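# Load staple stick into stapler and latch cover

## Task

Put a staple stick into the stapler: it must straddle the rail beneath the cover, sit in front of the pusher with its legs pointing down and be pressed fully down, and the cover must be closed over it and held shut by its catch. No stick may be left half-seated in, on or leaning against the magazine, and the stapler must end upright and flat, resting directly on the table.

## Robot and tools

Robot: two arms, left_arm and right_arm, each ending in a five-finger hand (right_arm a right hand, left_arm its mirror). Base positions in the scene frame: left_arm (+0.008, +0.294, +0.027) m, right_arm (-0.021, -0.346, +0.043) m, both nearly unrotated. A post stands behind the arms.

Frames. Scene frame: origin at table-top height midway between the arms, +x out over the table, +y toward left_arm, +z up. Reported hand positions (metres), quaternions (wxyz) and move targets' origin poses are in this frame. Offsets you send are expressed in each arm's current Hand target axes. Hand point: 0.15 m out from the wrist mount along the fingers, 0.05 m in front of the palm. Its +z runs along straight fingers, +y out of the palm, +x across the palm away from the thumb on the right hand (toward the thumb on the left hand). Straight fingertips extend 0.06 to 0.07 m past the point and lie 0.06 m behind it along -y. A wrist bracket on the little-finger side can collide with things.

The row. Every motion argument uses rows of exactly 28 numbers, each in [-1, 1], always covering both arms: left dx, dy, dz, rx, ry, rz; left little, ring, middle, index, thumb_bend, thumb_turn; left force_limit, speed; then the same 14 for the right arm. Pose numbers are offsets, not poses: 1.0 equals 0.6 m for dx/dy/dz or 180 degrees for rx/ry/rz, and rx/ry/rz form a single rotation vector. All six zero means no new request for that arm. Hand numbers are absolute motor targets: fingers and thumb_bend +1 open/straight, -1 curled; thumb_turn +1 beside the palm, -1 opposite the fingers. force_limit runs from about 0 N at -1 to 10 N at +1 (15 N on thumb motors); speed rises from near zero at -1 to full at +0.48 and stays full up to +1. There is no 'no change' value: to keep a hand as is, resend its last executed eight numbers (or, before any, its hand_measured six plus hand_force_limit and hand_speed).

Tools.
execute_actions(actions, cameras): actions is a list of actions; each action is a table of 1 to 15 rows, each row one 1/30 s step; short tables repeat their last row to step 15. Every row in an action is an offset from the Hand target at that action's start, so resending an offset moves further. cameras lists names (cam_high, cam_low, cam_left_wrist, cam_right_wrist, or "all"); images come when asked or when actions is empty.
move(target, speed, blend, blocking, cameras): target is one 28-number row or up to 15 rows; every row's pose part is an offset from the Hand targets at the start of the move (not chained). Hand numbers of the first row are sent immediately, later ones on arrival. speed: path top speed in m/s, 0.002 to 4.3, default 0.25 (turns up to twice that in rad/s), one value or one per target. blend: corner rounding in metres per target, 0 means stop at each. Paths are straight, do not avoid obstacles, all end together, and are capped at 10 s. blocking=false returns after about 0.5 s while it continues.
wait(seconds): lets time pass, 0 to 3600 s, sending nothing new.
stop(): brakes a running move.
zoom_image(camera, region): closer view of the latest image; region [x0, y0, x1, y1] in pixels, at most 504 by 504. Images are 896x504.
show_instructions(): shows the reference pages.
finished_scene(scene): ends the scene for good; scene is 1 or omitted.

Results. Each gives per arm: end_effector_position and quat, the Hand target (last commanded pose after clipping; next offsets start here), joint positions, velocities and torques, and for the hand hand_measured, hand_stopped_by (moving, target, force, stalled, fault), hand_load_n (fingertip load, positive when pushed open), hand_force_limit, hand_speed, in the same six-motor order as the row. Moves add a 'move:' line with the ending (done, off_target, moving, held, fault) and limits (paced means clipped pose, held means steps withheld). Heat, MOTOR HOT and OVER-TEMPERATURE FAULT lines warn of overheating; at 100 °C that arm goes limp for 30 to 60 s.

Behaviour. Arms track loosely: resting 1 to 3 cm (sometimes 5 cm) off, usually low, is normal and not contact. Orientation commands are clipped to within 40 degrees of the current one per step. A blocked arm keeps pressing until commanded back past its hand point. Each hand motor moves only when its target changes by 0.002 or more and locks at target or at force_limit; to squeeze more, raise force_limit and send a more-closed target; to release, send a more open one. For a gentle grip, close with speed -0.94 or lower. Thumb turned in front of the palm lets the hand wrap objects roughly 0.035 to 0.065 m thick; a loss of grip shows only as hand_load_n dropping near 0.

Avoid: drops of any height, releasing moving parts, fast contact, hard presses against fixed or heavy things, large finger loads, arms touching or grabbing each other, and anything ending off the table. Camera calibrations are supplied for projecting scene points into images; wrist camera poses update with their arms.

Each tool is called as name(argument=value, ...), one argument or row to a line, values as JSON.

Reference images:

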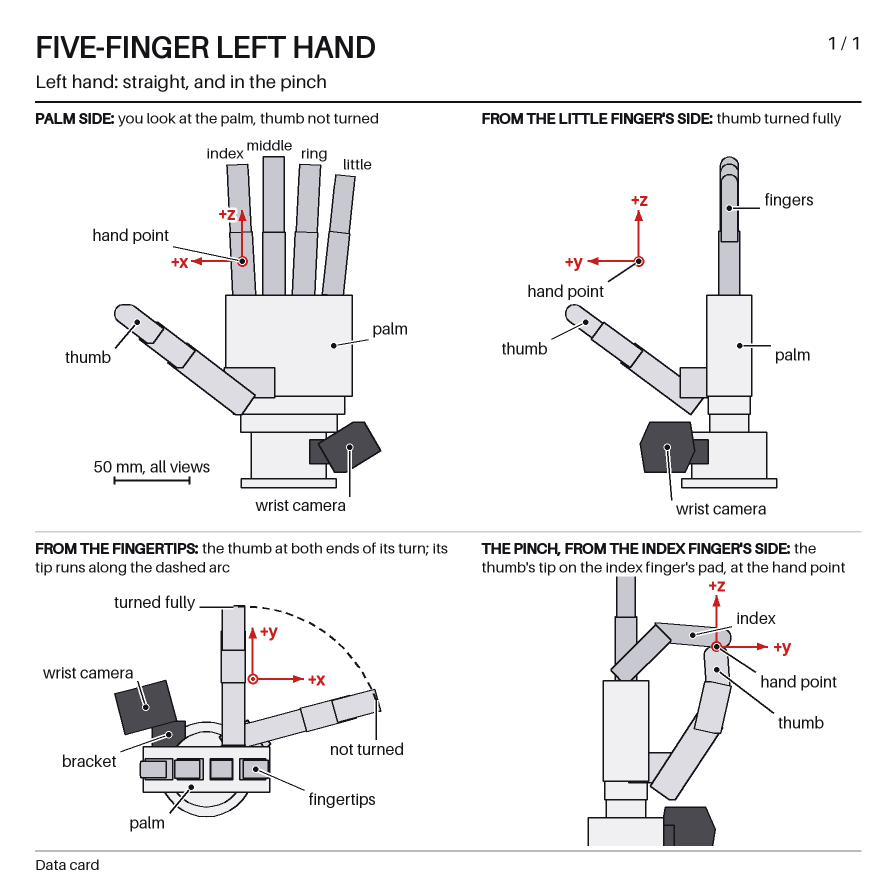

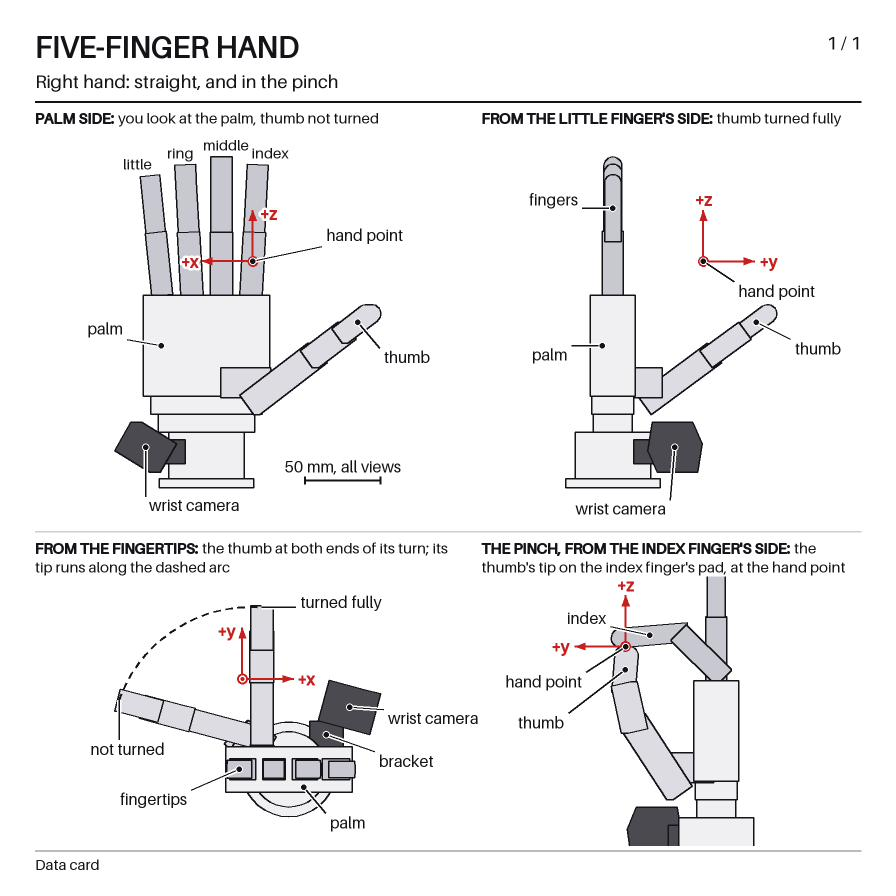

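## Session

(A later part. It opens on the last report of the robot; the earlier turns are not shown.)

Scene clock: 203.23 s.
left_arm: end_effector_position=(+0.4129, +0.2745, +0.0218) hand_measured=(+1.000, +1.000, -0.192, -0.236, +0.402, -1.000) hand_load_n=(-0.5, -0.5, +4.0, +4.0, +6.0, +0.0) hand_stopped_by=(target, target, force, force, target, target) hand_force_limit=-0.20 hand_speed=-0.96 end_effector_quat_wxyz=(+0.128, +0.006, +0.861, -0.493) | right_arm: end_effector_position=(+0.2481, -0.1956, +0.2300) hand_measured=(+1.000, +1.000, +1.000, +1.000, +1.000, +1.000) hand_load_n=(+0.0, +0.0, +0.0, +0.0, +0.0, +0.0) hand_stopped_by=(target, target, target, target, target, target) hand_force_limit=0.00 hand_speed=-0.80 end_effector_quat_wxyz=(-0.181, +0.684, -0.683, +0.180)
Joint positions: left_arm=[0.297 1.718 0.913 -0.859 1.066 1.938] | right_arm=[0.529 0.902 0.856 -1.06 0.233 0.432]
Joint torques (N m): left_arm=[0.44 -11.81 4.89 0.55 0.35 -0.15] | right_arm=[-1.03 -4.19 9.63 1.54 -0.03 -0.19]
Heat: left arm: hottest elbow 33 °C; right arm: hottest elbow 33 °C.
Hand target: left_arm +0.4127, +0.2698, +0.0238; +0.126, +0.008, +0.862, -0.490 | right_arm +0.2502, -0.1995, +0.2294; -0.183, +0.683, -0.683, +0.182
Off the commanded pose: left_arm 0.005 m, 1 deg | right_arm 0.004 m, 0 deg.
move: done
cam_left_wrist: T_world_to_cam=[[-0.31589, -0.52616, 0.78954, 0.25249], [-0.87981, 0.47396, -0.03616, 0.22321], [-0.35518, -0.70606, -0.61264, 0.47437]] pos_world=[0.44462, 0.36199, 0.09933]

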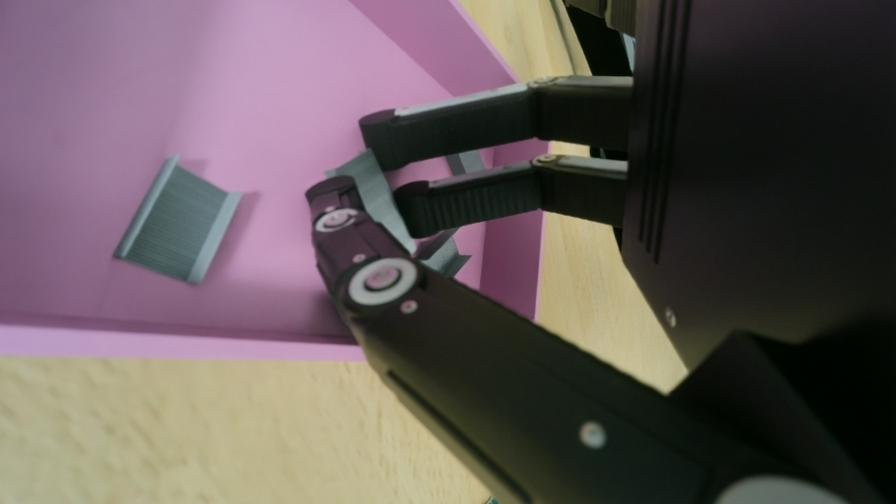

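move(
  target=[-0.0242,-0.0403,-0.0217,0,0,0,1,1,-0.34,-0.38,0.4,-1,-0.2,-0.96,0,0,0,0,0,0,1,1,1,1,1,1,0,-0.8],
  cameras=["cam_left_wrist"],
  speed=0.03,
)

zoom_image(
  camera="cam_left_wrist",
  region=[260, 80, 460, 280],
)

Scene clock: 205.17 s.
left_arm: end_effector_position=(+0.4077, +0.2721, +0.0392) hand_measured=(+1.000, +1.000, -0.194, -0.238, +0.400, -1.000) hand_load_n=(+0.0, +0.0, +0.0, +0.0, +0.0, +0.0) hand_stopped_by=(target, target, force, force, target, target) hand_force_limit=-0.20 hand_speed=-0.96 end_effector_quat_wxyz=(+0.117, -0.001, +0.862, -0.494) | right_arm: end_effector_position=(+0.2481, -0.1956, +0.2300) hand_measured=(+1.000, +1.000, +1.000, +1.000, +1.000, +1.000) hand_load_n=(+0.0, +0.0, +0.0, -0.5, +0.0, +0.0) hand_stopped_by=(target, target, target, target, target, target) hand_force_limit=0.00 hand_speed=-0.80 end_effector_quat_wxyz=(-0.181, +0.684, -0.683, +0.180)
Joint positions: left_arm=[0.293 1.681 0.925 -0.924 1.062 1.927] | right_arm=[0.529 0.902 0.856 -1.06 0.233 0.432]
Joint torques (N m): left_arm=[0.38 -12.22 7.42 -0.03 0.53 -0.17] | right_arm=[-1.38 -4.25 9.68 1.48 -0.05 -0.19]
Heat: left arm: hottest elbow 33 °C; right arm: hottest elbow 33 °C.
Hand target: left_arm +0.4205, +0.2698, +0.0537; +0.125, +0.008, +0.862, -0.490 | right_arm +0.2502, -0.1995, +0.2294; -0.183, +0.683, -0.683, +0.182
Off the commanded pose: left_arm 0.020 m, 2 deg | right_arm 0.004 m, 0 deg.
move: off_target (left_arm)
cam_left_wrist: T_world_to_cam=[[-0.2939, -0.5238, 0.79954, 0.22581], [-0.88101, 0.47288, -0.01405, 0.22038], [-0.37072, -0.70854, -0.60045, 0.48797]] pos_world=[0.44143, 0.35981, 0.11555]

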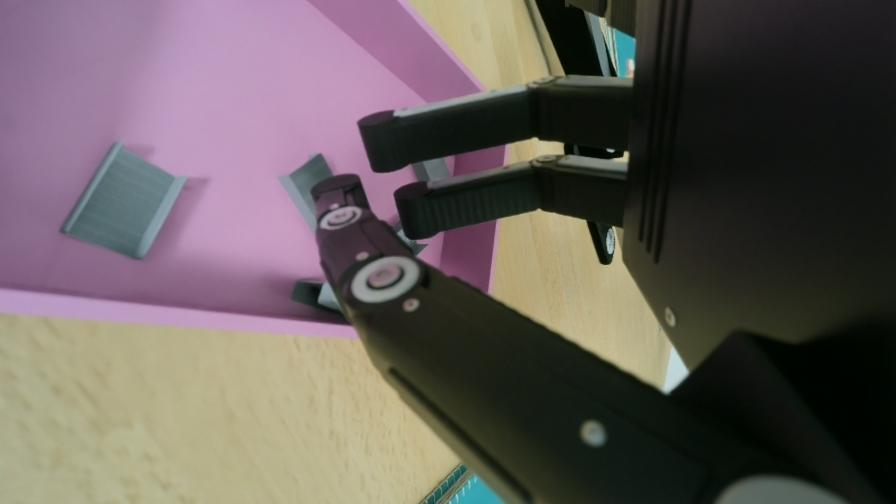

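Scaled by 2.520.

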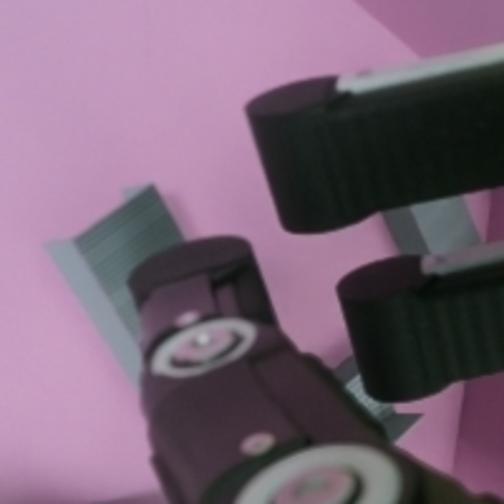

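move(
  target=[0.0083,0.0182,-0.0215,0,0,0,1,1,-0.05,-0.08,0.4,-1,-0.5,-0.5,0,0,0,0,0,0,1,1,1,1,1,1,0,-0.8],
  cameras=["cam_left_wrist"],
  speed=0.05,
)

zoom_image(
  camera="cam_left_wrist",
  region=[260, 80, 460, 280],
)

Scene clock: 209.50 s.
left_arm: end_effector_position=(+0.4006, +0.2754, +0.0420) hand_measured=(+1.000, +1.000, -0.050, -0.080, +0.400, -1.000) hand_load_n=(+0.0, +0.0, +0.0, +0.0, +0.5, +0.0) hand_stopped_by=(target, target, target, target, target, target) hand_force_limit=-0.50 hand_speed=-0.50 end_effector_quat_wxyz=(+0.108, +0.001, +0.862, -0.495) | right_arm: end_effector_position=(+0.2481, -0.1956, +0.2300) hand_measured=(+1.000, +1.000, +1.000, +1.000, +1.000, +1.000) hand_load_n=(+0.0, +0.0, +0.0, +0.0, +0.0, +0.0) hand_stopped_by=(target, target, target, target, target, target) hand_force_limit=0.00 hand_speed=-0.80 end_effector_quat_wxyz=(-0.181, +0.684, -0.683, +0.180)
Joint positions: left_arm=[0.304 1.681 0.933 -0.988 1.056 1.976] | right_arm=[0.529 0.902 0.856 -1.06 0.233 0.432]
Joint torques (N m): left_arm=[2.9 -10.64 7.49 -0.16 0.52 0.18] | right_arm=[-1.26 -4.19 9.65 1.52 -0.03 -0.2]
Heat: left arm: hottest elbow 33 °C; right arm: hottest elbow 33 °C.
Hand target: left_arm +0.4146, +0.2859, +0.0497; +0.125, +0.008, +0.862, -0.490 | right_arm +0.2502, -0.1995, +0.2294; -0.183, +0.683, -0.683, +0.182
Off the commanded pose: left_arm 0.019 m, 2 deg | right_arm 0.004 m, 0 deg.
move: off_target (left_arm)
cam_left_wrist: T_world_to_cam=[[-0.29005, -0.51874, 0.80423, 0.22008], [-0.87487, 0.48434, -0.00312, 0.20643], [-0.3879, -0.7045, -0.59432, 0.49496]] pos_world=[0.43644, 0.36288, 0.11781]

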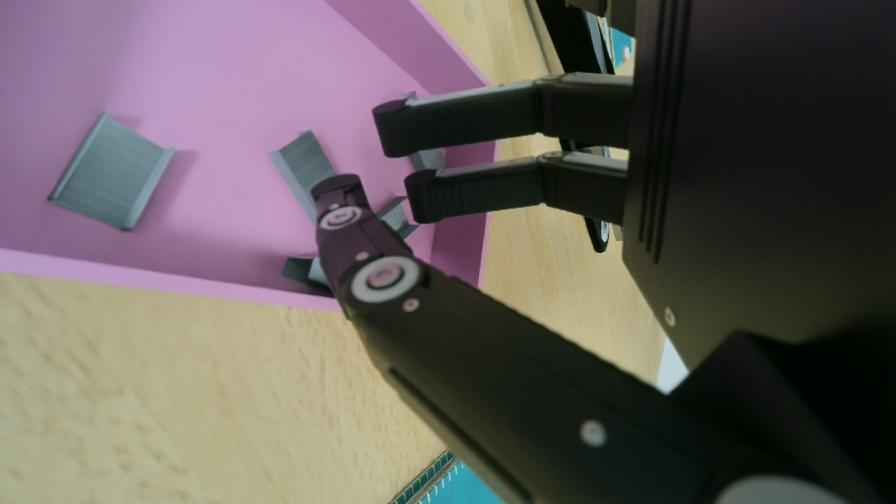

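Scaled by 2.520.

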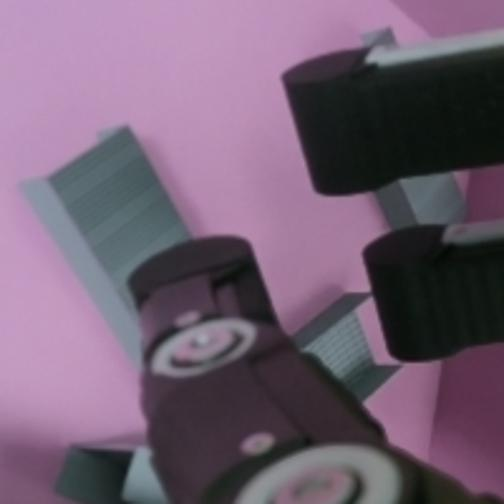

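move(
  target=[0.0005,0.0217,0.0035,0,0,0,1,1,-0.05,-0.08,0.4,-1,-0.5,-0.5,0,0,0,0,0,0,1,1,1,1,1,1,0,-0.8],
  cameras=["cam_left_wrist"],
  speed=0.05,
)

zoom_image(
  camera="cam_left_wrist",
  region=[260, 80, 460, 280],
)

Scene clock: 211.10 s.
left_arm: end_effector_position=(+0.4020, +0.2803, +0.0364) hand_measured=(+1.000, +1.000, -0.050, -0.080, +0.400, -1.000) hand_load_n=(+0.0, -0.5, +0.0, +0.0, +0.0, +0.0) hand_stopped_by=(target, target, target, target, target, target) hand_force_limit=-0.50 hand_speed=-0.50 end_effector_quat_wxyz=(+0.110, +0.002, +0.862, -0.495) | right_arm: end_effector_position=(+0.2481, -0.1956, +0.2300) hand_measured=(+1.000, +1.000, +1.000, +1.000, +1.000, +1.000) hand_load_n=(+0.0, +0.0, +0.0, +0.0, +0.0, -0.5) hand_stopped_by=(target, target, target, target, target, target) hand_force_limit=0.00 hand_speed=-0.80 end_effector_quat_wxyz=(-0.181, +0.684, -0.683, +0.180)
Joint positions: left_arm=[0.315 1.698 0.937 -0.988 1.054 1.997] | right_arm=[0.529 0.902 0.856 -1.06 0.233 0.432]
Joint torques (N m): left_arm=[2.73 -9.52 7.38 0.25 0.53 0.2] | right_arm=[-1.2 -4.37 9.69 1.47 -0.04 -0.2]
Heat: left arm: hottest elbow 33 °C; right arm: hottest elbow 33 °C.
Hand target: left_arm +0.4165, +0.2909, +0.0376; +0.126, +0.008, +0.862, -0.490 | right_arm +0.2502, -0.1995, +0.2294; -0.183, +0.683, -0.683, +0.182
Off the commanded pose: left_arm 0.018 m, 2 deg | right_arm 0.004 m, 0 deg.
move: off_target (left_arm)
cam_left_wrist: T_world_to_cam=[[-0.29377, -0.51981, 0.80218, 0.22936], [-0.87495, 0.48417, -0.00668, 0.20545], [-0.38492, -0.70383, -0.59705, 0.49434]] pos_world=[0.43742, 0.36768, 0.11253]

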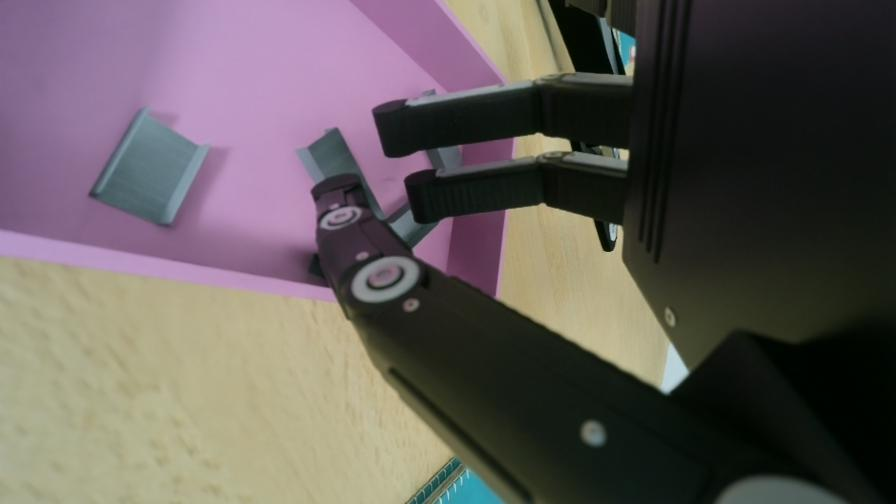

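Scaled by 2.520.

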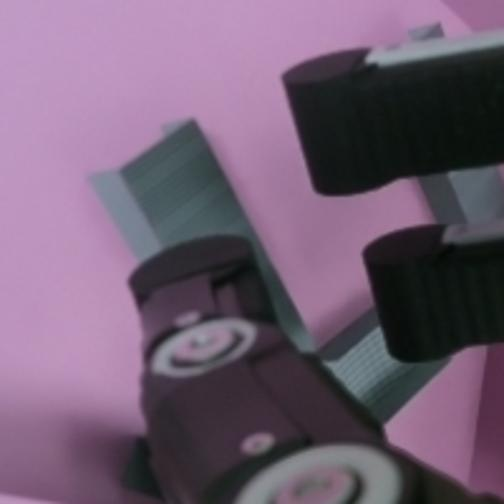

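move(
  target=[-0.001,0.0147,0.0092,0,0,0,1,1,-0.05,-0.08,0.4,-1,-0.5,-0.5,0,0,0,0,0,0,1,1,1,1,1,1,0,-0.8],
  cameras=["cam_left_wrist"],
  speed=0.05,
)

zoom_image(
  camera="cam_left_wrist",
  region=[260, 80, 460, 280],
)

Scene clock: 212.63 s.
left_arm: end_effector_position=(+0.4042, +0.2810, +0.0267) hand_measured=(+1.000, +1.000, -0.050, -0.080, +0.400, -1.000) hand_load_n=(+0.0, +0.0, +0.0, +0.0, +0.0, +0.0) hand_stopped_by=(target, target, target, target, target, target) hand_force_limit=-0.50 hand_speed=-0.50 end_effector_quat_wxyz=(+0.110, +0.002, +0.862, -0.495) | right_arm: end_effector_position=(+0.2481, -0.1956, +0.2300) hand_measured=(+1.000, +1.000, +1.000, +1.000, +1.000, +1.000) hand_load_n=(+0.0, +0.0, +0.0, +0.0, +0.0, +0.0) hand_stopped_by=(target, target, target, target, target, target) hand_force_limit=0.00 hand_speed=-0.80 end_effector_quat_wxyz=(-0.181, +0.684, -0.683, +0.180)
Joint positions: left_arm=[0.315 1.723 0.937 -0.964 1.054 1.997] | right_arm=[0.529 0.902 0.856 -1.06 0.233 0.432]
Joint torques (N m): left_arm=[2.61 -9.52 7.28 0.51 0.53 0.13] | right_arm=[-1.2 -4.19 9.62 1.47 -0.04 -0.2]
Heat: left arm: hottest elbow 33 °C; right arm: hottest elbow 33 °C.
Hand target: left_arm +0.4194, +0.2909, +0.0276; +0.125, +0.008, +0.862, -0.490 | right_arm +0.2502, -0.1995, +0.2294; -0.183, +0.683, -0.683, +0.182
Off the commanded pose: left_arm 0.018 m, 2 deg | right_arm 0.004 m, 0 deg.
move: off_target (left_arm)
cam_left_wrist: T_world_to_cam=[[-0.29353, -0.5196, 0.80241, 0.23802], [-0.8749, 0.48427, -0.00647, 0.20689], [-0.38522, -0.70392, -0.59674, 0.48996]] pos_world=[0.43962, 0.36838, 0.10273]

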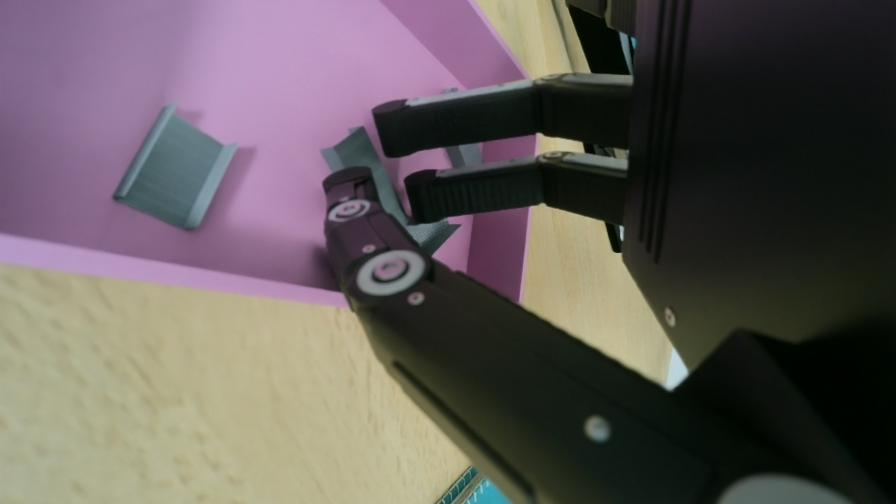

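Scaled by 2.520.

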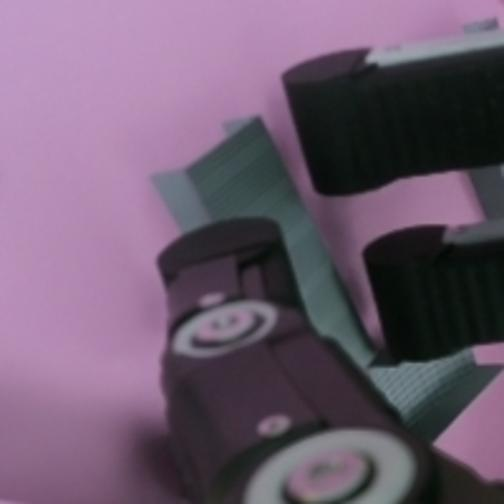

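move(
  target=[-0.0047,-0.0111,0.0214,0,0,0,1,1,-0.05,-0.08,0.4,-1,-0.5,-0.5,0,0,0,0,0,0,1,1,1,1,1,1,0,-0.8],
  cameras=["cam_left_wrist"],
  speed=0.05,
)

zoom_image(
  camera="cam_left_wrist",
  region=[260, 80, 460, 280],
)

Scene clock: 214.20 s.
left_arm: end_effector_position=(+0.4155, +0.2807, +0.0252) hand_measured=(+1.000, +1.000, -0.050, -0.080, +0.400, -1.000) hand_load_n=(+0.0, +0.0, +0.0, +0.0, +0.0, +0.0) hand_stopped_by=(target, target, target, target, target, target) hand_force_limit=-0.50 hand_speed=-0.50 end_effector_quat_wxyz=(+0.125, +0.004, +0.863, -0.490) | right_arm: end_effector_position=(+0.2481, -0.1956, +0.2300) hand_measured=(+1.000, +1.000, +1.000, +1.000, +1.000, +1.000) hand_load_n=(+0.0, +0.0, +0.0, +0.0, +0.0, +0.0) hand_stopped_by=(target, target, target, target, target, target) hand_force_limit=0.00 hand_speed=-0.80 end_effector_quat_wxyz=(-0.181, +0.684, -0.683, +0.180)
Joint positions: left_arm=[0.307 1.723 0.937 -0.9 1.057 1.957] | right_arm=[0.529 0.902 0.856 -1.06 0.233 0.432]
Joint torques (N m): left_arm=[0.73 -10.64 6.43 0.58 0.63 -0.18] | right_arm=[-1.08 -4.25 9.62 1.51 -0.03 -0.2]
Heat: left arm: hottest elbow 33 °C; right arm: hottest elbow 33 °C.
Hand target: left_arm +0.4239, +0.2769, +0.0276; +0.126, +0.008, +0.863, -0.490 | right_arm +0.2502, -0.1995, +0.2294; -0.183, +0.683, -0.683, +0.182
Off the commanded pose: left_arm 0.010 m, 0 deg | right_arm 0.004 m, 0 deg.
move: done
cam_left_wrist: T_world_to_cam=[[-0.30961, -0.53018, 0.78933, 0.25245], [-0.87998, 0.47427, -0.02661, 0.22237], [-0.36025, -0.70283, -0.61339, 0.48303]] pos_world=[0.44786, 0.36787, 0.10294]

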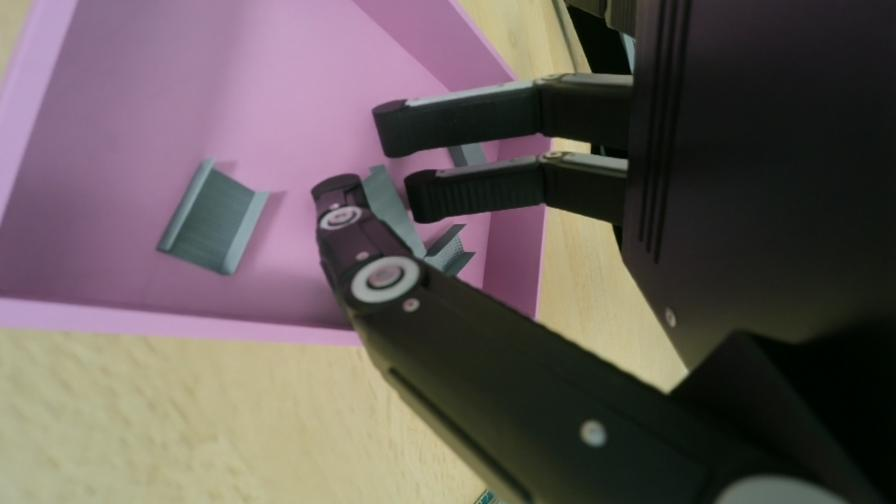

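Scaled by 2.520.

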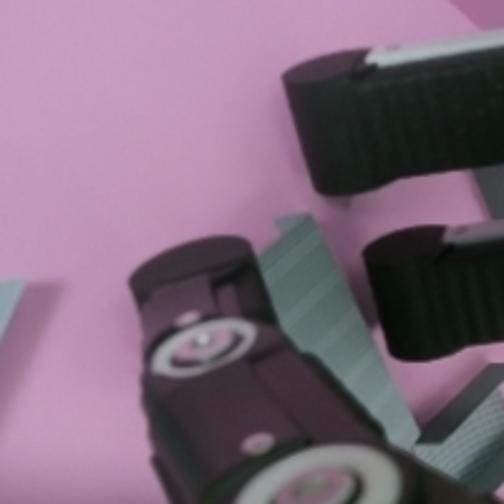

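move(
  target=[
    [-0.0068,-0.0253,-0.0147,0,0,0,1,1,-0.05,-0.08,0.4,-1,-0.5,-0.5,0,0,0,0,0,0,1,1,1,1,1,1,0,-0.8],
    [0.0187,-0.0122,-0.0493,0,0,0,1,1,-0.12,-0.16,0.4,1,-0.5,-0.5,0,0,0,0,0,0,1,1,1,1,1,1,0,-0.8],
  ],
  cameras=["cam_left_wrist"],
  speed=0.06,
)

zoom_image(
  camera="cam_left_wrist",
  region=[260, 80, 460, 280],
)

Scene clock: 220.27 s.
left_arm: end_effector_position=(+0.3954, +0.2874, +0.0348) hand_measured=(+1.000, +1.000, -0.120, -0.160, +0.400, +1.000) hand_load_n=(+0.0, +0.0, +0.0, +0.0, +0.0, +0.0) hand_stopped_by=(target, target, target, target, target, target) hand_force_limit=-0.50 hand_speed=-0.50 end_effector_quat_wxyz=(+0.107, +0.001, +0.862, -0.496) | right_arm: end_effector_position=(+0.2481, -0.1956, +0.2300) hand_measured=(+1.000, +1.000, +1.000, +1.000, +1.000, +1.000) hand_load_n=(+0.0, +0.0, +0.0, +0.0, +0.0, +0.0) hand_stopped_by=(target, target, target, target, target, target) hand_force_limit=0.00 hand_speed=-0.80 end_effector_quat_wxyz=(-0.181, +0.684, -0.683, +0.180)
Joint positions: left_arm=[0.338 1.705 0.937 -1.029 1.051 2.044] | right_arm=[0.529 0.902 0.856 -1.06 0.233 0.432]
Joint torques (N m): left_arm=[2.78 -12.04 6.64 -0.34 0.52 0.12] | right_arm=[-1.44 -4.13 9.68 1.52 -0.03 -0.21]
Heat: left arm: hottest elbow 33 °C; right arm: hottest elbow 33 °C.
Hand target: left_arm +0.4059, +0.2969, +0.0457; +0.126, +0.008, +0.863, -0.490 | right_arm +0.2502, -0.1995, +0.2294; -0.183, +0.683, -0.683, +0.182
Off the commanded pose: left_arm 0.018 m, 2 deg | right_arm 0.004 m, 0 deg.
move: off_target (left_arm); target 2's new numbers were sent with left_arm's hand 0.018 m and 3 deg from that target
cam_left_wrist: T_world_to_cam=[[-0.28925, -0.51702, 0.80562, 0.22973], [-0.87451, 0.485, -0.00273, 0.19574], [-0.38931, -0.70531, -0.59243, 0.49785]] pos_world=[0.43145, 0.37499, 0.1104]

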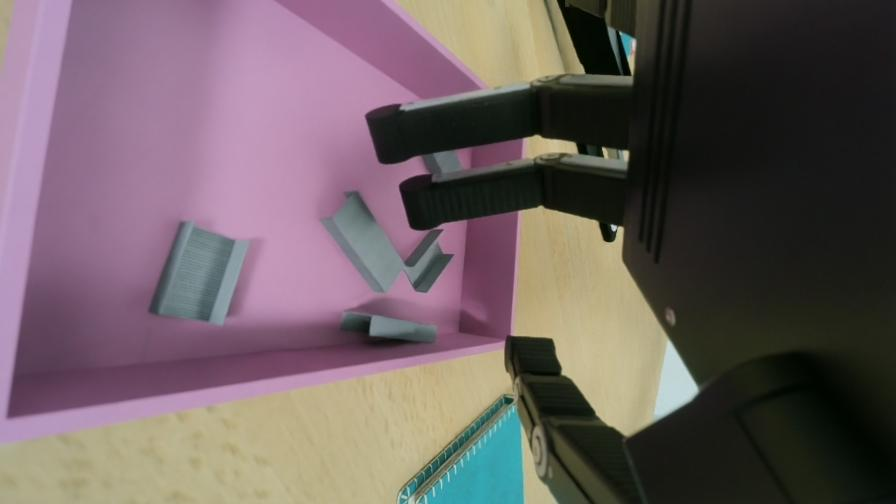

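Scaled by 2.520.

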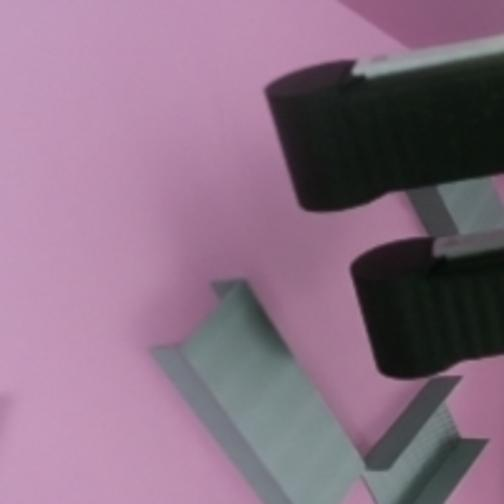

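move(
  target=[0.0119,-0.0309,-0.0205,-0.0081,-0.0305,-0.0177,1,1,-0.05,-0.08,0.4,1,-0.5,-0.5,0,0,0,0,0,0,1,1,1,1,1,1,0,-0.8],
  cameras=["cam_left_wrist"],
  speed=0.06,
)

zoom_image(
  camera="cam_left_wrist",
  region=[260, 80, 460, 280],
)

Scene clock: 224.03 s.
left_arm: end_effector_position=(+0.3911, +0.2900, +0.0588) hand_measured=(+1.000, +1.000, -0.050, -0.080, +0.400, +1.000) hand_load_n=(+0.0, +0.0, +0.0, +0.0, +0.0, +0.0) hand_stopped_by=(target, target, target, target, target, target) hand_force_limit=-0.50 hand_speed=-0.50 end_effector_quat_wxyz=(+0.142, -0.034, +0.862, -0.486) | right_arm: end_effector_position=(+0.2481, -0.1956, +0.2300) hand_measured=(+1.000, +1.000, +1.000, +1.000, +1.000, +1.000) hand_load_n=(+0.0, +0.0, +0.0, +0.0, +0.0, +0.0) hand_stopped_by=(target, target, target, target, target, target) hand_force_limit=0.00 hand_speed=-0.80 end_effector_quat_wxyz=(-0.181, +0.684, -0.683, +0.180)
Joint positions: left_arm=[0.354 1.581 0.866 -0.915 1.061 1.884] | right_arm=[0.529 0.902 0.856 -1.06 0.233 0.432]
Joint torques (N m): left_arm=[2.84 -11.16 5.59 0.73 0.6 -0.18] | right_arm=[-1.32 -4.25 9.68 1.51 -0.03 -0.2]
Heat: left arm: hottest elbow 33 °C; right arm: hottest elbow 33 °C.
Hand target: left_arm +0.3939, +0.2968, +0.0657; +0.153, -0.041, +0.862, -0.482 | right_arm +0.2502, -0.1995, +0.2294; -0.183, +0.683, -0.683, +0.182
Off the commanded pose: left_arm 0.010 m, 2 deg | right_arm 0.004 m, 0 deg.
move: done
cam_left_wrist: T_world_to_cam=[[-0.25852, -0.55144, 0.79315, 0.20919], [-0.91649, 0.39951, -0.02096, 0.23303], [-0.30532, -0.73233, -0.60867, 0.48818]] pos_world=[0.4167, 0.37977, 0.13611]

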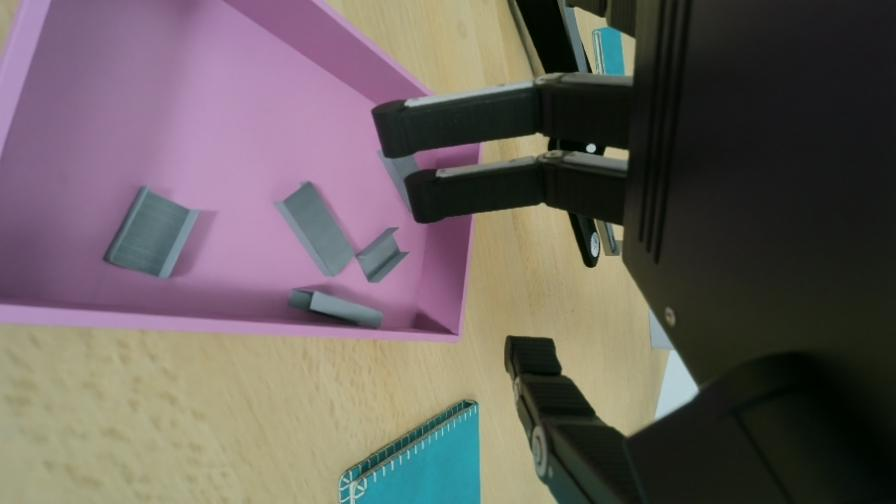

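Scaled by 2.520.

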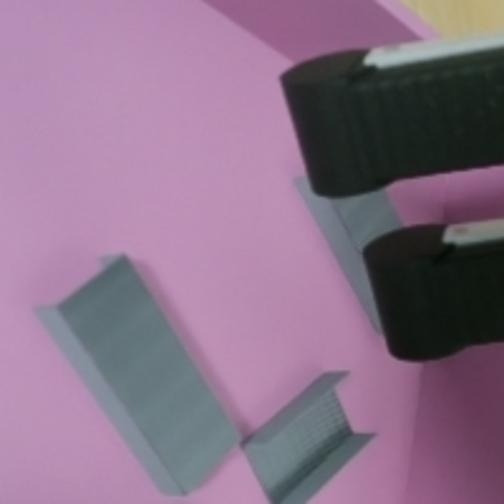

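move(
  target=[0.0147,0.0142,0.0095,-0.0034,-0.0127,-0.0073,1,1,-0.05,-0.08,0.4,-1,-0.5,-0.5,0,0,0,0,0,0,1,1,1,1,1,1,0,-0.8],
  cameras=["cam_left_wrist"],
  speed=0.06,
)

zoom_image(
  camera="cam_left_wrist",
  region=[240, 100, 440, 300],
)

Scene clock: 227.67 s.
left_arm: end_effector_position=(+0.3847, +0.2880, +0.0471) hand_measured=(+1.000, +1.000, -0.050, -0.080, +0.400, -1.000) hand_load_n=(+0.0, +0.0, +0.0, +0.0, +0.0, +0.0) hand_stopped_by=(target, target, target, target, target, target) hand_force_limit=-0.50 hand_speed=-0.50 end_effector_quat_wxyz=(+0.153, -0.055, +0.861, -0.482) | right_arm: end_effector_position=(+0.2481, -0.1956, +0.2300) hand_measured=(+1.000, +1.000, +1.000, +1.000, +1.000, +1.000) hand_load_n=(+0.0, +0.0, +0.0, +0.0, +0.0, +0.0) hand_stopped_by=(target, target, target, target, target, target) hand_force_limit=0.00 hand_speed=-0.80 end_effector_quat_wxyz=(-0.181, +0.684, -0.683, +0.180)
Joint positions: left_arm=[0.357 1.562 0.801 -0.789 1.061 1.79] | right_arm=[0.529 0.902 0.856 -1.06 0.233 0.432]
Joint torques (N m): left_arm=[2.61 -10.75 5.45 0.92 0.55 -0.17] | right_arm=[-1.32 -4.19 9.69 1.5 -0.04 -0.19]
Heat: left arm: hottest elbow 33 °C; right arm: hottest elbow 33 °C.
Hand target: left_arm +0.3880, +0.2948, +0.0538; +0.165, -0.061, +0.860, -0.478 | right_arm +0.2502, -0.1995, +0.2294; -0.183, +0.683, -0.683, +0.182
Off the commanded pose: left_arm 0.010 m, 2 deg | right_arm 0.004 m, 0 deg.
move: done
cam_left_wrist: T_world_to_cam=[[-0.23019, -0.56358, 0.79334, 0.20829], [-0.9348, 0.35466, -0.01929, 0.24763], [-0.2705, -0.74606, -0.60847, 0.46819]] pos_world=[0.40607, 0.37886, 0.12441]

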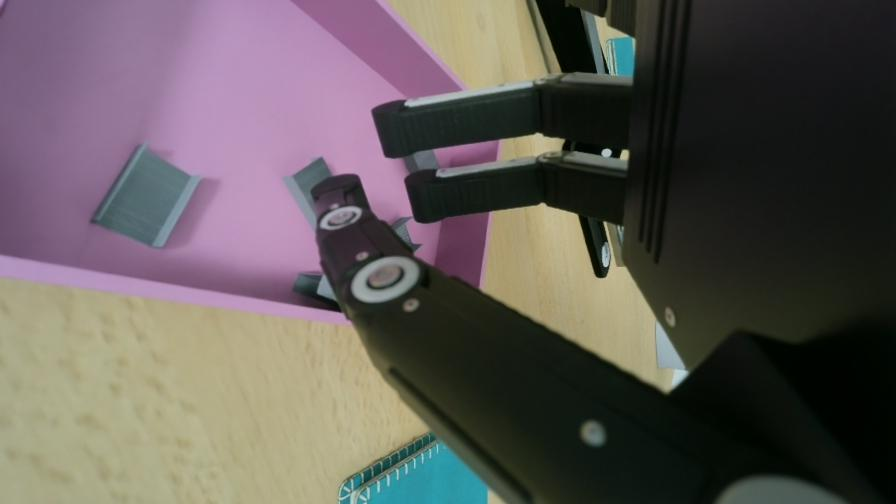

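Scaled by 2.520.

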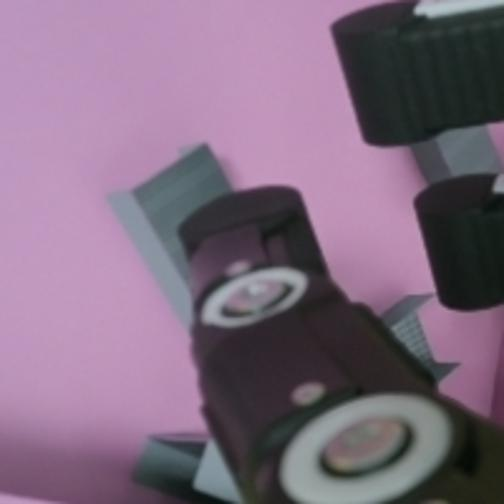

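move(
  target=[0.0049,0.0183,0.0106,0,0,0,1,1,-0.05,-0.08,0.4,-1,-0.5,-0.5,0,0,0,0,0,0,1,1,1,1,1,1,0,-0.8],
  cameras=["cam_left_wrist"],
  speed=0.05,
)

zoom_image(
  camera="cam_left_wrist",
  region=[260, 80, 460, 280],
)

Scene clock: 228.97 s.
left_arm: end_effector_position=(+0.3875, +0.2890, +0.0435) hand_measured=(+1.000, +1.000, -0.050, -0.080, +0.400, -1.000) hand_load_n=(+0.0, +0.0, +0.5, +0.0, +0.5, +0.0) hand_stopped_by=(target, target, target, target, target, target) hand_force_limit=-0.50 hand_speed=-0.50 end_effector_quat_wxyz=(+0.164, -0.048, +0.861, -0.479) | right_arm: end_effector_position=(+0.2481, -0.1956, +0.2300) hand_measured=(+1.000, +1.000, +1.000, +1.000, +1.000, +1.000) hand_load_n=(-0.5, +0.0, +0.0, +0.0, +0.0, -0.5) hand_stopped_by=(target, target, target, target, target, target) hand_force_limit=0.00 hand_speed=-0.80 end_effector_quat_wxyz=(-0.181, +0.684, -0.683, +0.180)
Joint positions: left_arm=[0.357 1.562 0.789 -0.75 1.061 1.79] | right_arm=[0.529 0.902 0.856 -1.06 0.233 0.432]
Joint torques (N m): left_arm=[2.67 -8.29 5.44 0.94 0.55 -0.16] | right_arm=[-1.14 -4.25 9.69 1.54 -0.04 -0.19]
Heat: left arm: hottest elbow 33 °C; right arm: hottest elbow 33 °C.
Hand target: left_arm +0.3879, +0.2948, +0.0408; +0.164, -0.061, +0.860, -0.479 | right_arm +0.2502, -0.1995, +0.2294; -0.183, +0.683, -0.683, +0.182
Off the commanded pose: left_arm 0.006 m, 1 deg | right_arm 0.004 m, 0 deg.
move: done
cam_left_wrist: T_world_to_cam=[[-0.25023, -0.57109, 0.78182, 0.22279], [-0.93405, 0.35494, -0.03967, 0.25032], [-0.25484, -0.74018, -0.62224, 0.46034]] pos_world=[0.40687, 0.37912, 0.1222]

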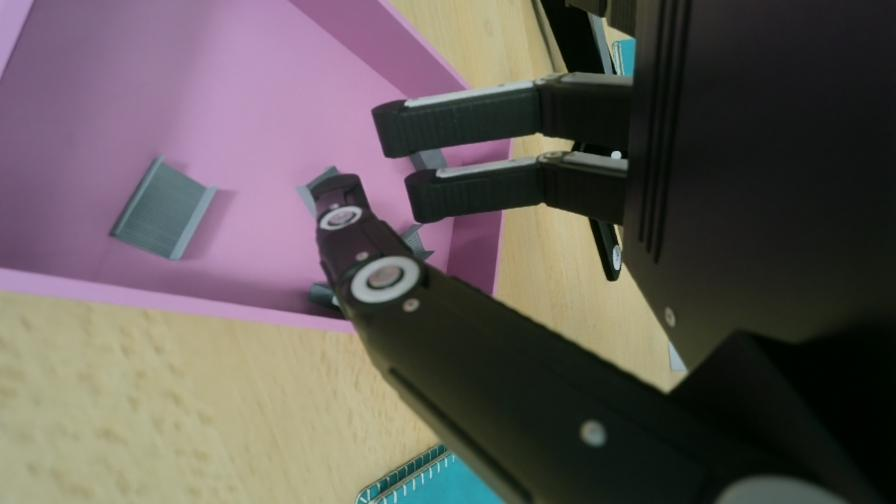

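Scaled by 2.520.

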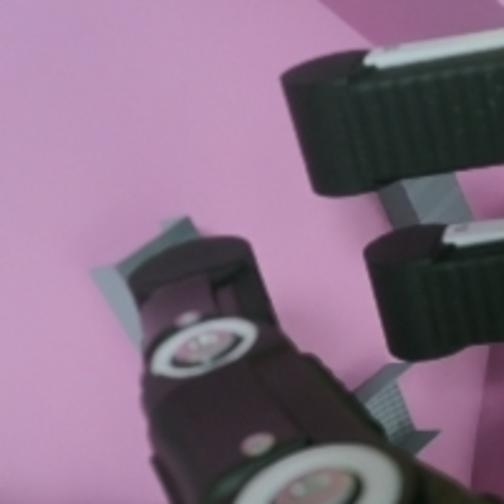

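move(
  target=[0.0117,0.0256,0.0136,0,0,0,1,1,-0.05,-0.08,0.4,-1,-0.5,-0.5,0,0,0,0,0,0,1,1,1,1,1,1,0,-0.8],
  cameras=["cam_left_wrist"],
  speed=0.05,
)

zoom_image(
  camera="cam_left_wrist",
  region=[260, 80, 460, 280],
)

Scene clock: 230.13 s.
left_arm: end_effector_position=(+0.3843, +0.2887, +0.0262) hand_measured=(+1.000, +1.000, -0.050, -0.080, +0.400, -1.000) hand_load_n=(+0.0, +0.0, +0.0, +0.0, +0.0, +0.0) hand_stopped_by=(target, target, target, target, target, target) hand_force_limit=-0.50 hand_speed=-0.50 end_effector_quat_wxyz=(+0.164, -0.049, +0.861, -0.479) | right_arm: end_effector_position=(+0.2481, -0.1956, +0.2300) hand_measured=(+1.000, +1.000, +1.000, +1.000, +1.000, +1.000) hand_load_n=(+0.0, +0.0, +0.0, +0.0, +0.0, +0.0) hand_stopped_by=(target, target, target, target, target, target) hand_force_limit=0.00 hand_speed=-0.80 end_effector_quat_wxyz=(-0.181, +0.684, -0.683, +0.180)
Joint positions: left_arm=[0.359 1.594 0.765 -0.694 1.061 1.79] | right_arm=[0.529 0.902 0.856 -1.06 0.233 0.432]
Joint torques (N m): left_arm=[2.67 -7.77 5.15 0.92 0.58 -0.13] | right_arm=[-1.2 -4.48 9.68 1.43 -0.05 -0.21]
Heat: left arm: hottest elbow 33 °C; right arm: hottest elbow 33 °C.
Hand target: left_arm +0.3850, +0.2948, +0.0223; +0.165, -0.061, +0.860, -0.478 | right_arm +0.2502, -0.1995, +0.2294; -0.183, +0.683, -0.683, +0.182
Off the commanded pose: left_arm 0.007 m, 1 deg | right_arm 0.004 m, 0 deg.
move: done
cam_left_wrist: T_world_to_cam=[[-0.24831, -0.57142, 0.78219, 0.23471], [-0.93489, 0.35279, -0.03906, 0.24774], [-0.25363, -0.74096, -0.62182, 0.44821]] pos_world=[0.40356, 0.37882, 0.10479]

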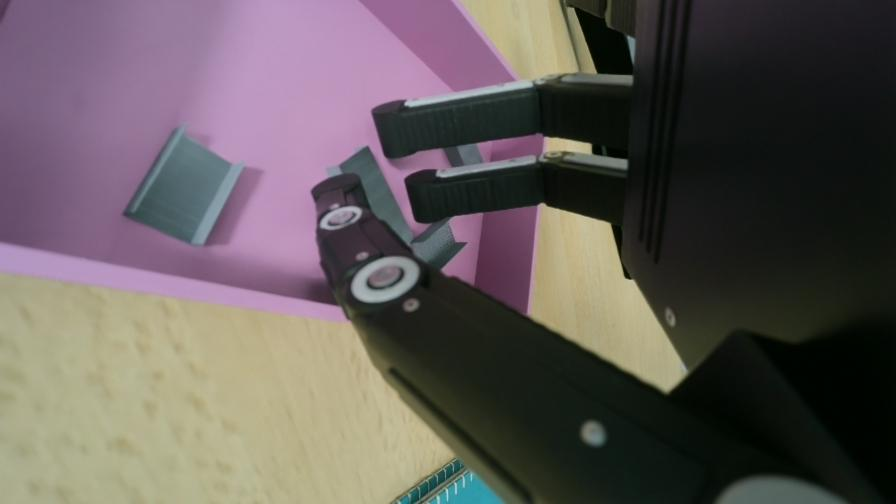

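Scaled by 2.520.

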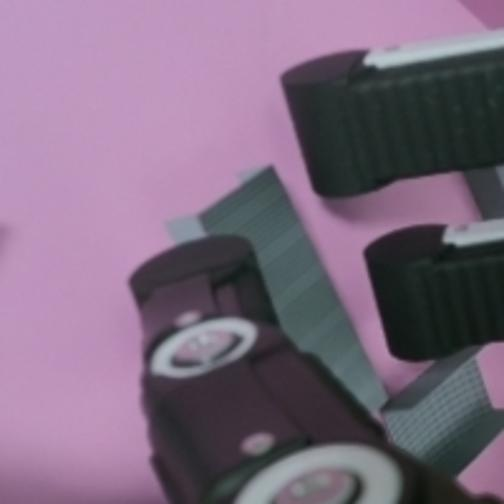

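move(
  target=[0.0015,0.0058,0.0034,0,0,0,1,1,-0.05,-0.08,0.4,-1,-0.5,-0.5,0,0,0,0,0,0,1,1,1,1,1,1,0,-0.8],
  cameras=["cam_left_wrist"],
  speed=0.05,
)

zoom_image(
  camera="cam_left_wrist",
  region=[260, 80, 460, 280],
)

Scene clock: 230.97 s.
left_arm: end_effector_position=(+0.3861, +0.2893, +0.0234) hand_measured=(+1.000, +1.000, -0.050, -0.080, +0.400, -1.000) hand_load_n=(+0.0, +0.0, +0.0, +0.0, +0.0, +0.0) hand_stopped_by=(target, target, target, target, target, target) hand_force_limit=-0.50 hand_speed=-0.50 end_effector_quat_wxyz=(+0.166, -0.048, +0.861, -0.478) | right_arm: end_effector_position=(+0.2481, -0.1956, +0.2300) hand_measured=(+1.000, +1.000, +1.000, +1.000, +1.000, +1.000) hand_load_n=(+0.0, +0.0, -0.5, +0.0, +0.0, -0.5) hand_stopped_by=(target, target, target, target, target, target) hand_force_limit=0.00 hand_speed=-0.80 end_effector_quat_wxyz=(-0.181, +0.684, -0.683, +0.180)
Joint positions: left_arm=[0.359 1.603 0.765 -0.681 1.061 1.79] | right_arm=[0.529 0.902 0.856 -1.06 0.233 0.432]
Joint torques (N m): left_arm=[2.96 -8.06 4.9 0.98 0.55 -0.11] | right_arm=[-1.32 -4.37 9.63 1.47 -0.03 -0.19]
Heat: left arm: hottest elbow 33 °C; right arm: hottest elbow 33 °C.
Hand target: left_arm +0.3851, +0.2948, +0.0182; +0.165, -0.061, +0.860, -0.478 | right_arm +0.2502, -0.1995, +0.2294; -0.183, +0.683, -0.683, +0.182
Off the commanded pose: left_arm 0.008 m, 2 deg | right_arm 0.004 m, 0 deg.
move: done
cam_left_wrist: T_world_to_cam=[[-0.25194, -0.57282, 0.78, 0.23958], [-0.9347, 0.35286, -0.04277, 0.24903], [-0.25073, -0.73984, -0.62431, 0.44598]] pos_world=[0.40495, 0.37932, 0.10221]

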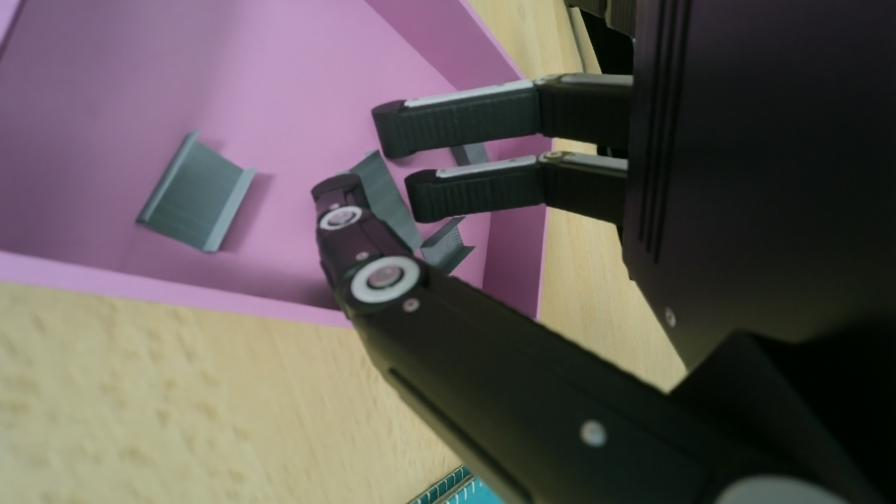

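Scaled by 2.520.

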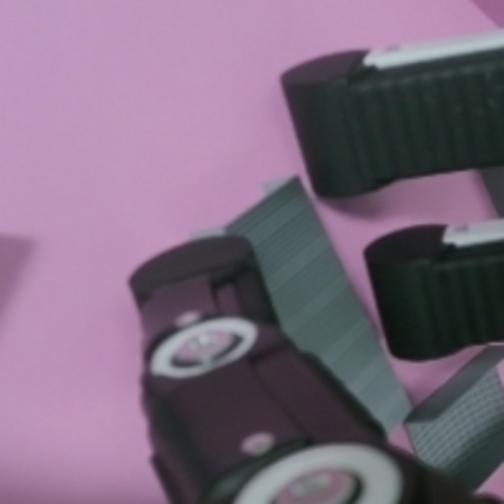

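move(
  target=[0.0007,0.0028,0.0016,0,0,0,1,1,-0.15,-0.19,0.4,-1,-0.7,-0.94,0,0,0,0,0,0,1,1,1,1,1,1,0,-0.8],
  cameras=[],
  speed=0.04,
)

move(
  target=[0,0,0,0,0,0,1,1,-0.3,-0.34,0.4,-1,-0.55,-0.96,0,0,0,0,0,0,1,1,1,1,1,1,0,-0.8],
  cameras=["cam_left_wrist"],
  speed=0.04,
)

zoom_image(
  camera="cam_left_wrist",
  region=[260, 80, 460, 280],
)

Scene clock: 232.23 s.
left_arm: end_effector_position=(+0.3857, +0.2891, +0.0215) hand_measured=(+1.000, +1.000, -0.150, -0.190, +0.400, -1.000) hand_load_n=(+0.0, +0.0, +0.0, +0.0, +0.0, -0.5) hand_stopped_by=(target, target, target, target, target, target) hand_force_limit=-0.70 hand_speed=-0.94 end_effector_quat_wxyz=(+0.166, -0.048, +0.861, -0.478) | right_arm: end_effector_position=(+0.2481, -0.1956, +0.2300) hand_measured=(+1.000, +1.000, +1.000, +1.000, +1.000, +1.000) hand_load_n=(+0.0, +0.0, +0.0, +0.0, +0.0, +0.0) hand_stopped_by=(target, target, target, target, target, target) hand_force_limit=0.00 hand_speed=-0.80 end_effector_quat_wxyz=(-0.181, +0.684, -0.683, +0.180)
Joint positions: left_arm=[0.359 1.607 0.762 -0.675 1.061 1.79] | right_arm=[0.529 0.902 0.856 -1.06 0.233 0.432]
Joint torques (N m): left_arm=[2.9 -7.59 4.97 0.96 0.57 -0.12] | right_arm=[-1.14 -4.19 9.7 1.52 -0.03 -0.21]
Heat: left arm: hottest elbow 33 °C; right arm: hottest elbow 33 °C.
Hand target: left_arm +0.3848, +0.2947, +0.0161; +0.164, -0.061, +0.860, -0.479 | right_arm +0.2502, -0.1995, +0.2294; -0.183, +0.683, -0.683, +0.182
Off the commanded pose: left_arm 0.008 m, 2 deg | right_arm 0.004 m, 0 deg.
move: done

Scene clock: 232.83 s.
left_arm: end_effector_position=(+0.3858, +0.2890, +0.0216) hand_measured=(+1.000, +1.000, -0.180, -0.232, +0.400, -1.000) hand_load_n=(+0.0, +0.0, +2.0, +2.5, +4.0, -0.5) hand_stopped_by=(target, target, force, force, target, target) hand_force_limit=-0.55 hand_speed=-0.96 end_effector_quat_wxyz=(+0.166, -0.048, +0.861, -0.479) | right_arm: end_effector_position=(+0.2481, -0.1956, +0.2300) hand_measured=(+1.000, +1.000, +1.000, +1.000, +1.000, +1.000) hand_load_n=(+0.0, +0.0, +0.0, +0.0, +0.0, -0.5) hand_stopped_by=(target, target, target, target, target, target) hand_force_limit=0.00 hand_speed=-0.80 end_effector_quat_wxyz=(-0.181, +0.684, -0.683, +0.180)
Joint positions: left_arm=[0.359 1.607 0.762 -0.675 1.062 1.79] | right_arm=[0.529 0.902 0.856 -1.06 0.233 0.432]
Joint torques (N m): left_arm=[2.9 -7.88 4.94 0.92 0.52 -0.11] | right_arm=[-1.26 -4.13 9.68 1.42 -0.02 -0.21]
Heat: left arm: hottest elbow 33 °C; right arm: hottest elbow 33 °C.
Hand target: left_arm +0.3848, +0.2947, +0.0161; +0.164, -0.061, +0.860, -0.479 | right_arm +0.2502, -0.1995, +0.2294; -0.183, +0.683, -0.683, +0.182
Off the commanded pose: left_arm 0.008 m, 2 deg | right_arm 0.004 m, 0 deg.
move: done
cam_left_wrist: T_world_to_cam=[[-0.25238, -0.57169, 0.78069, 0.24045], [-0.93465, 0.35286, -0.04376, 0.24873], [-0.25046, -0.74072, -0.62338, 0.44473]] pos_world=[0.40454, 0.37912, 0.1004]

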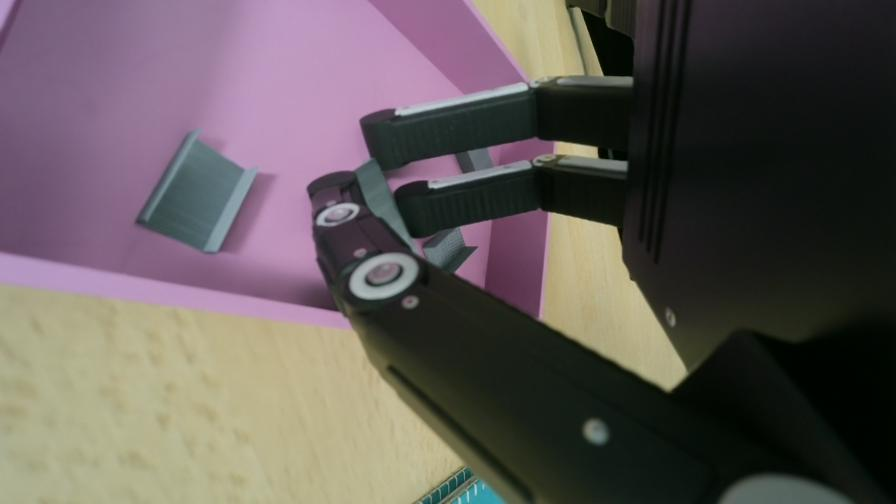

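Scaled by 2.520.

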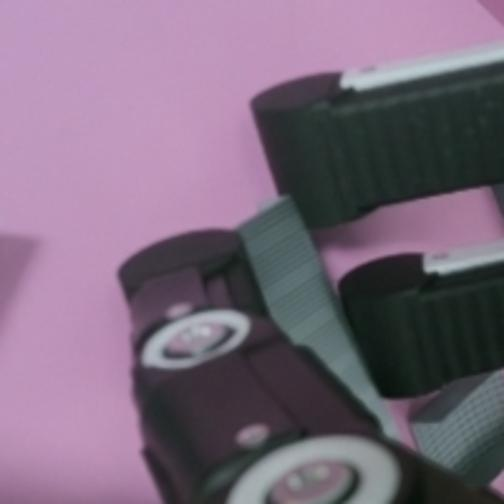

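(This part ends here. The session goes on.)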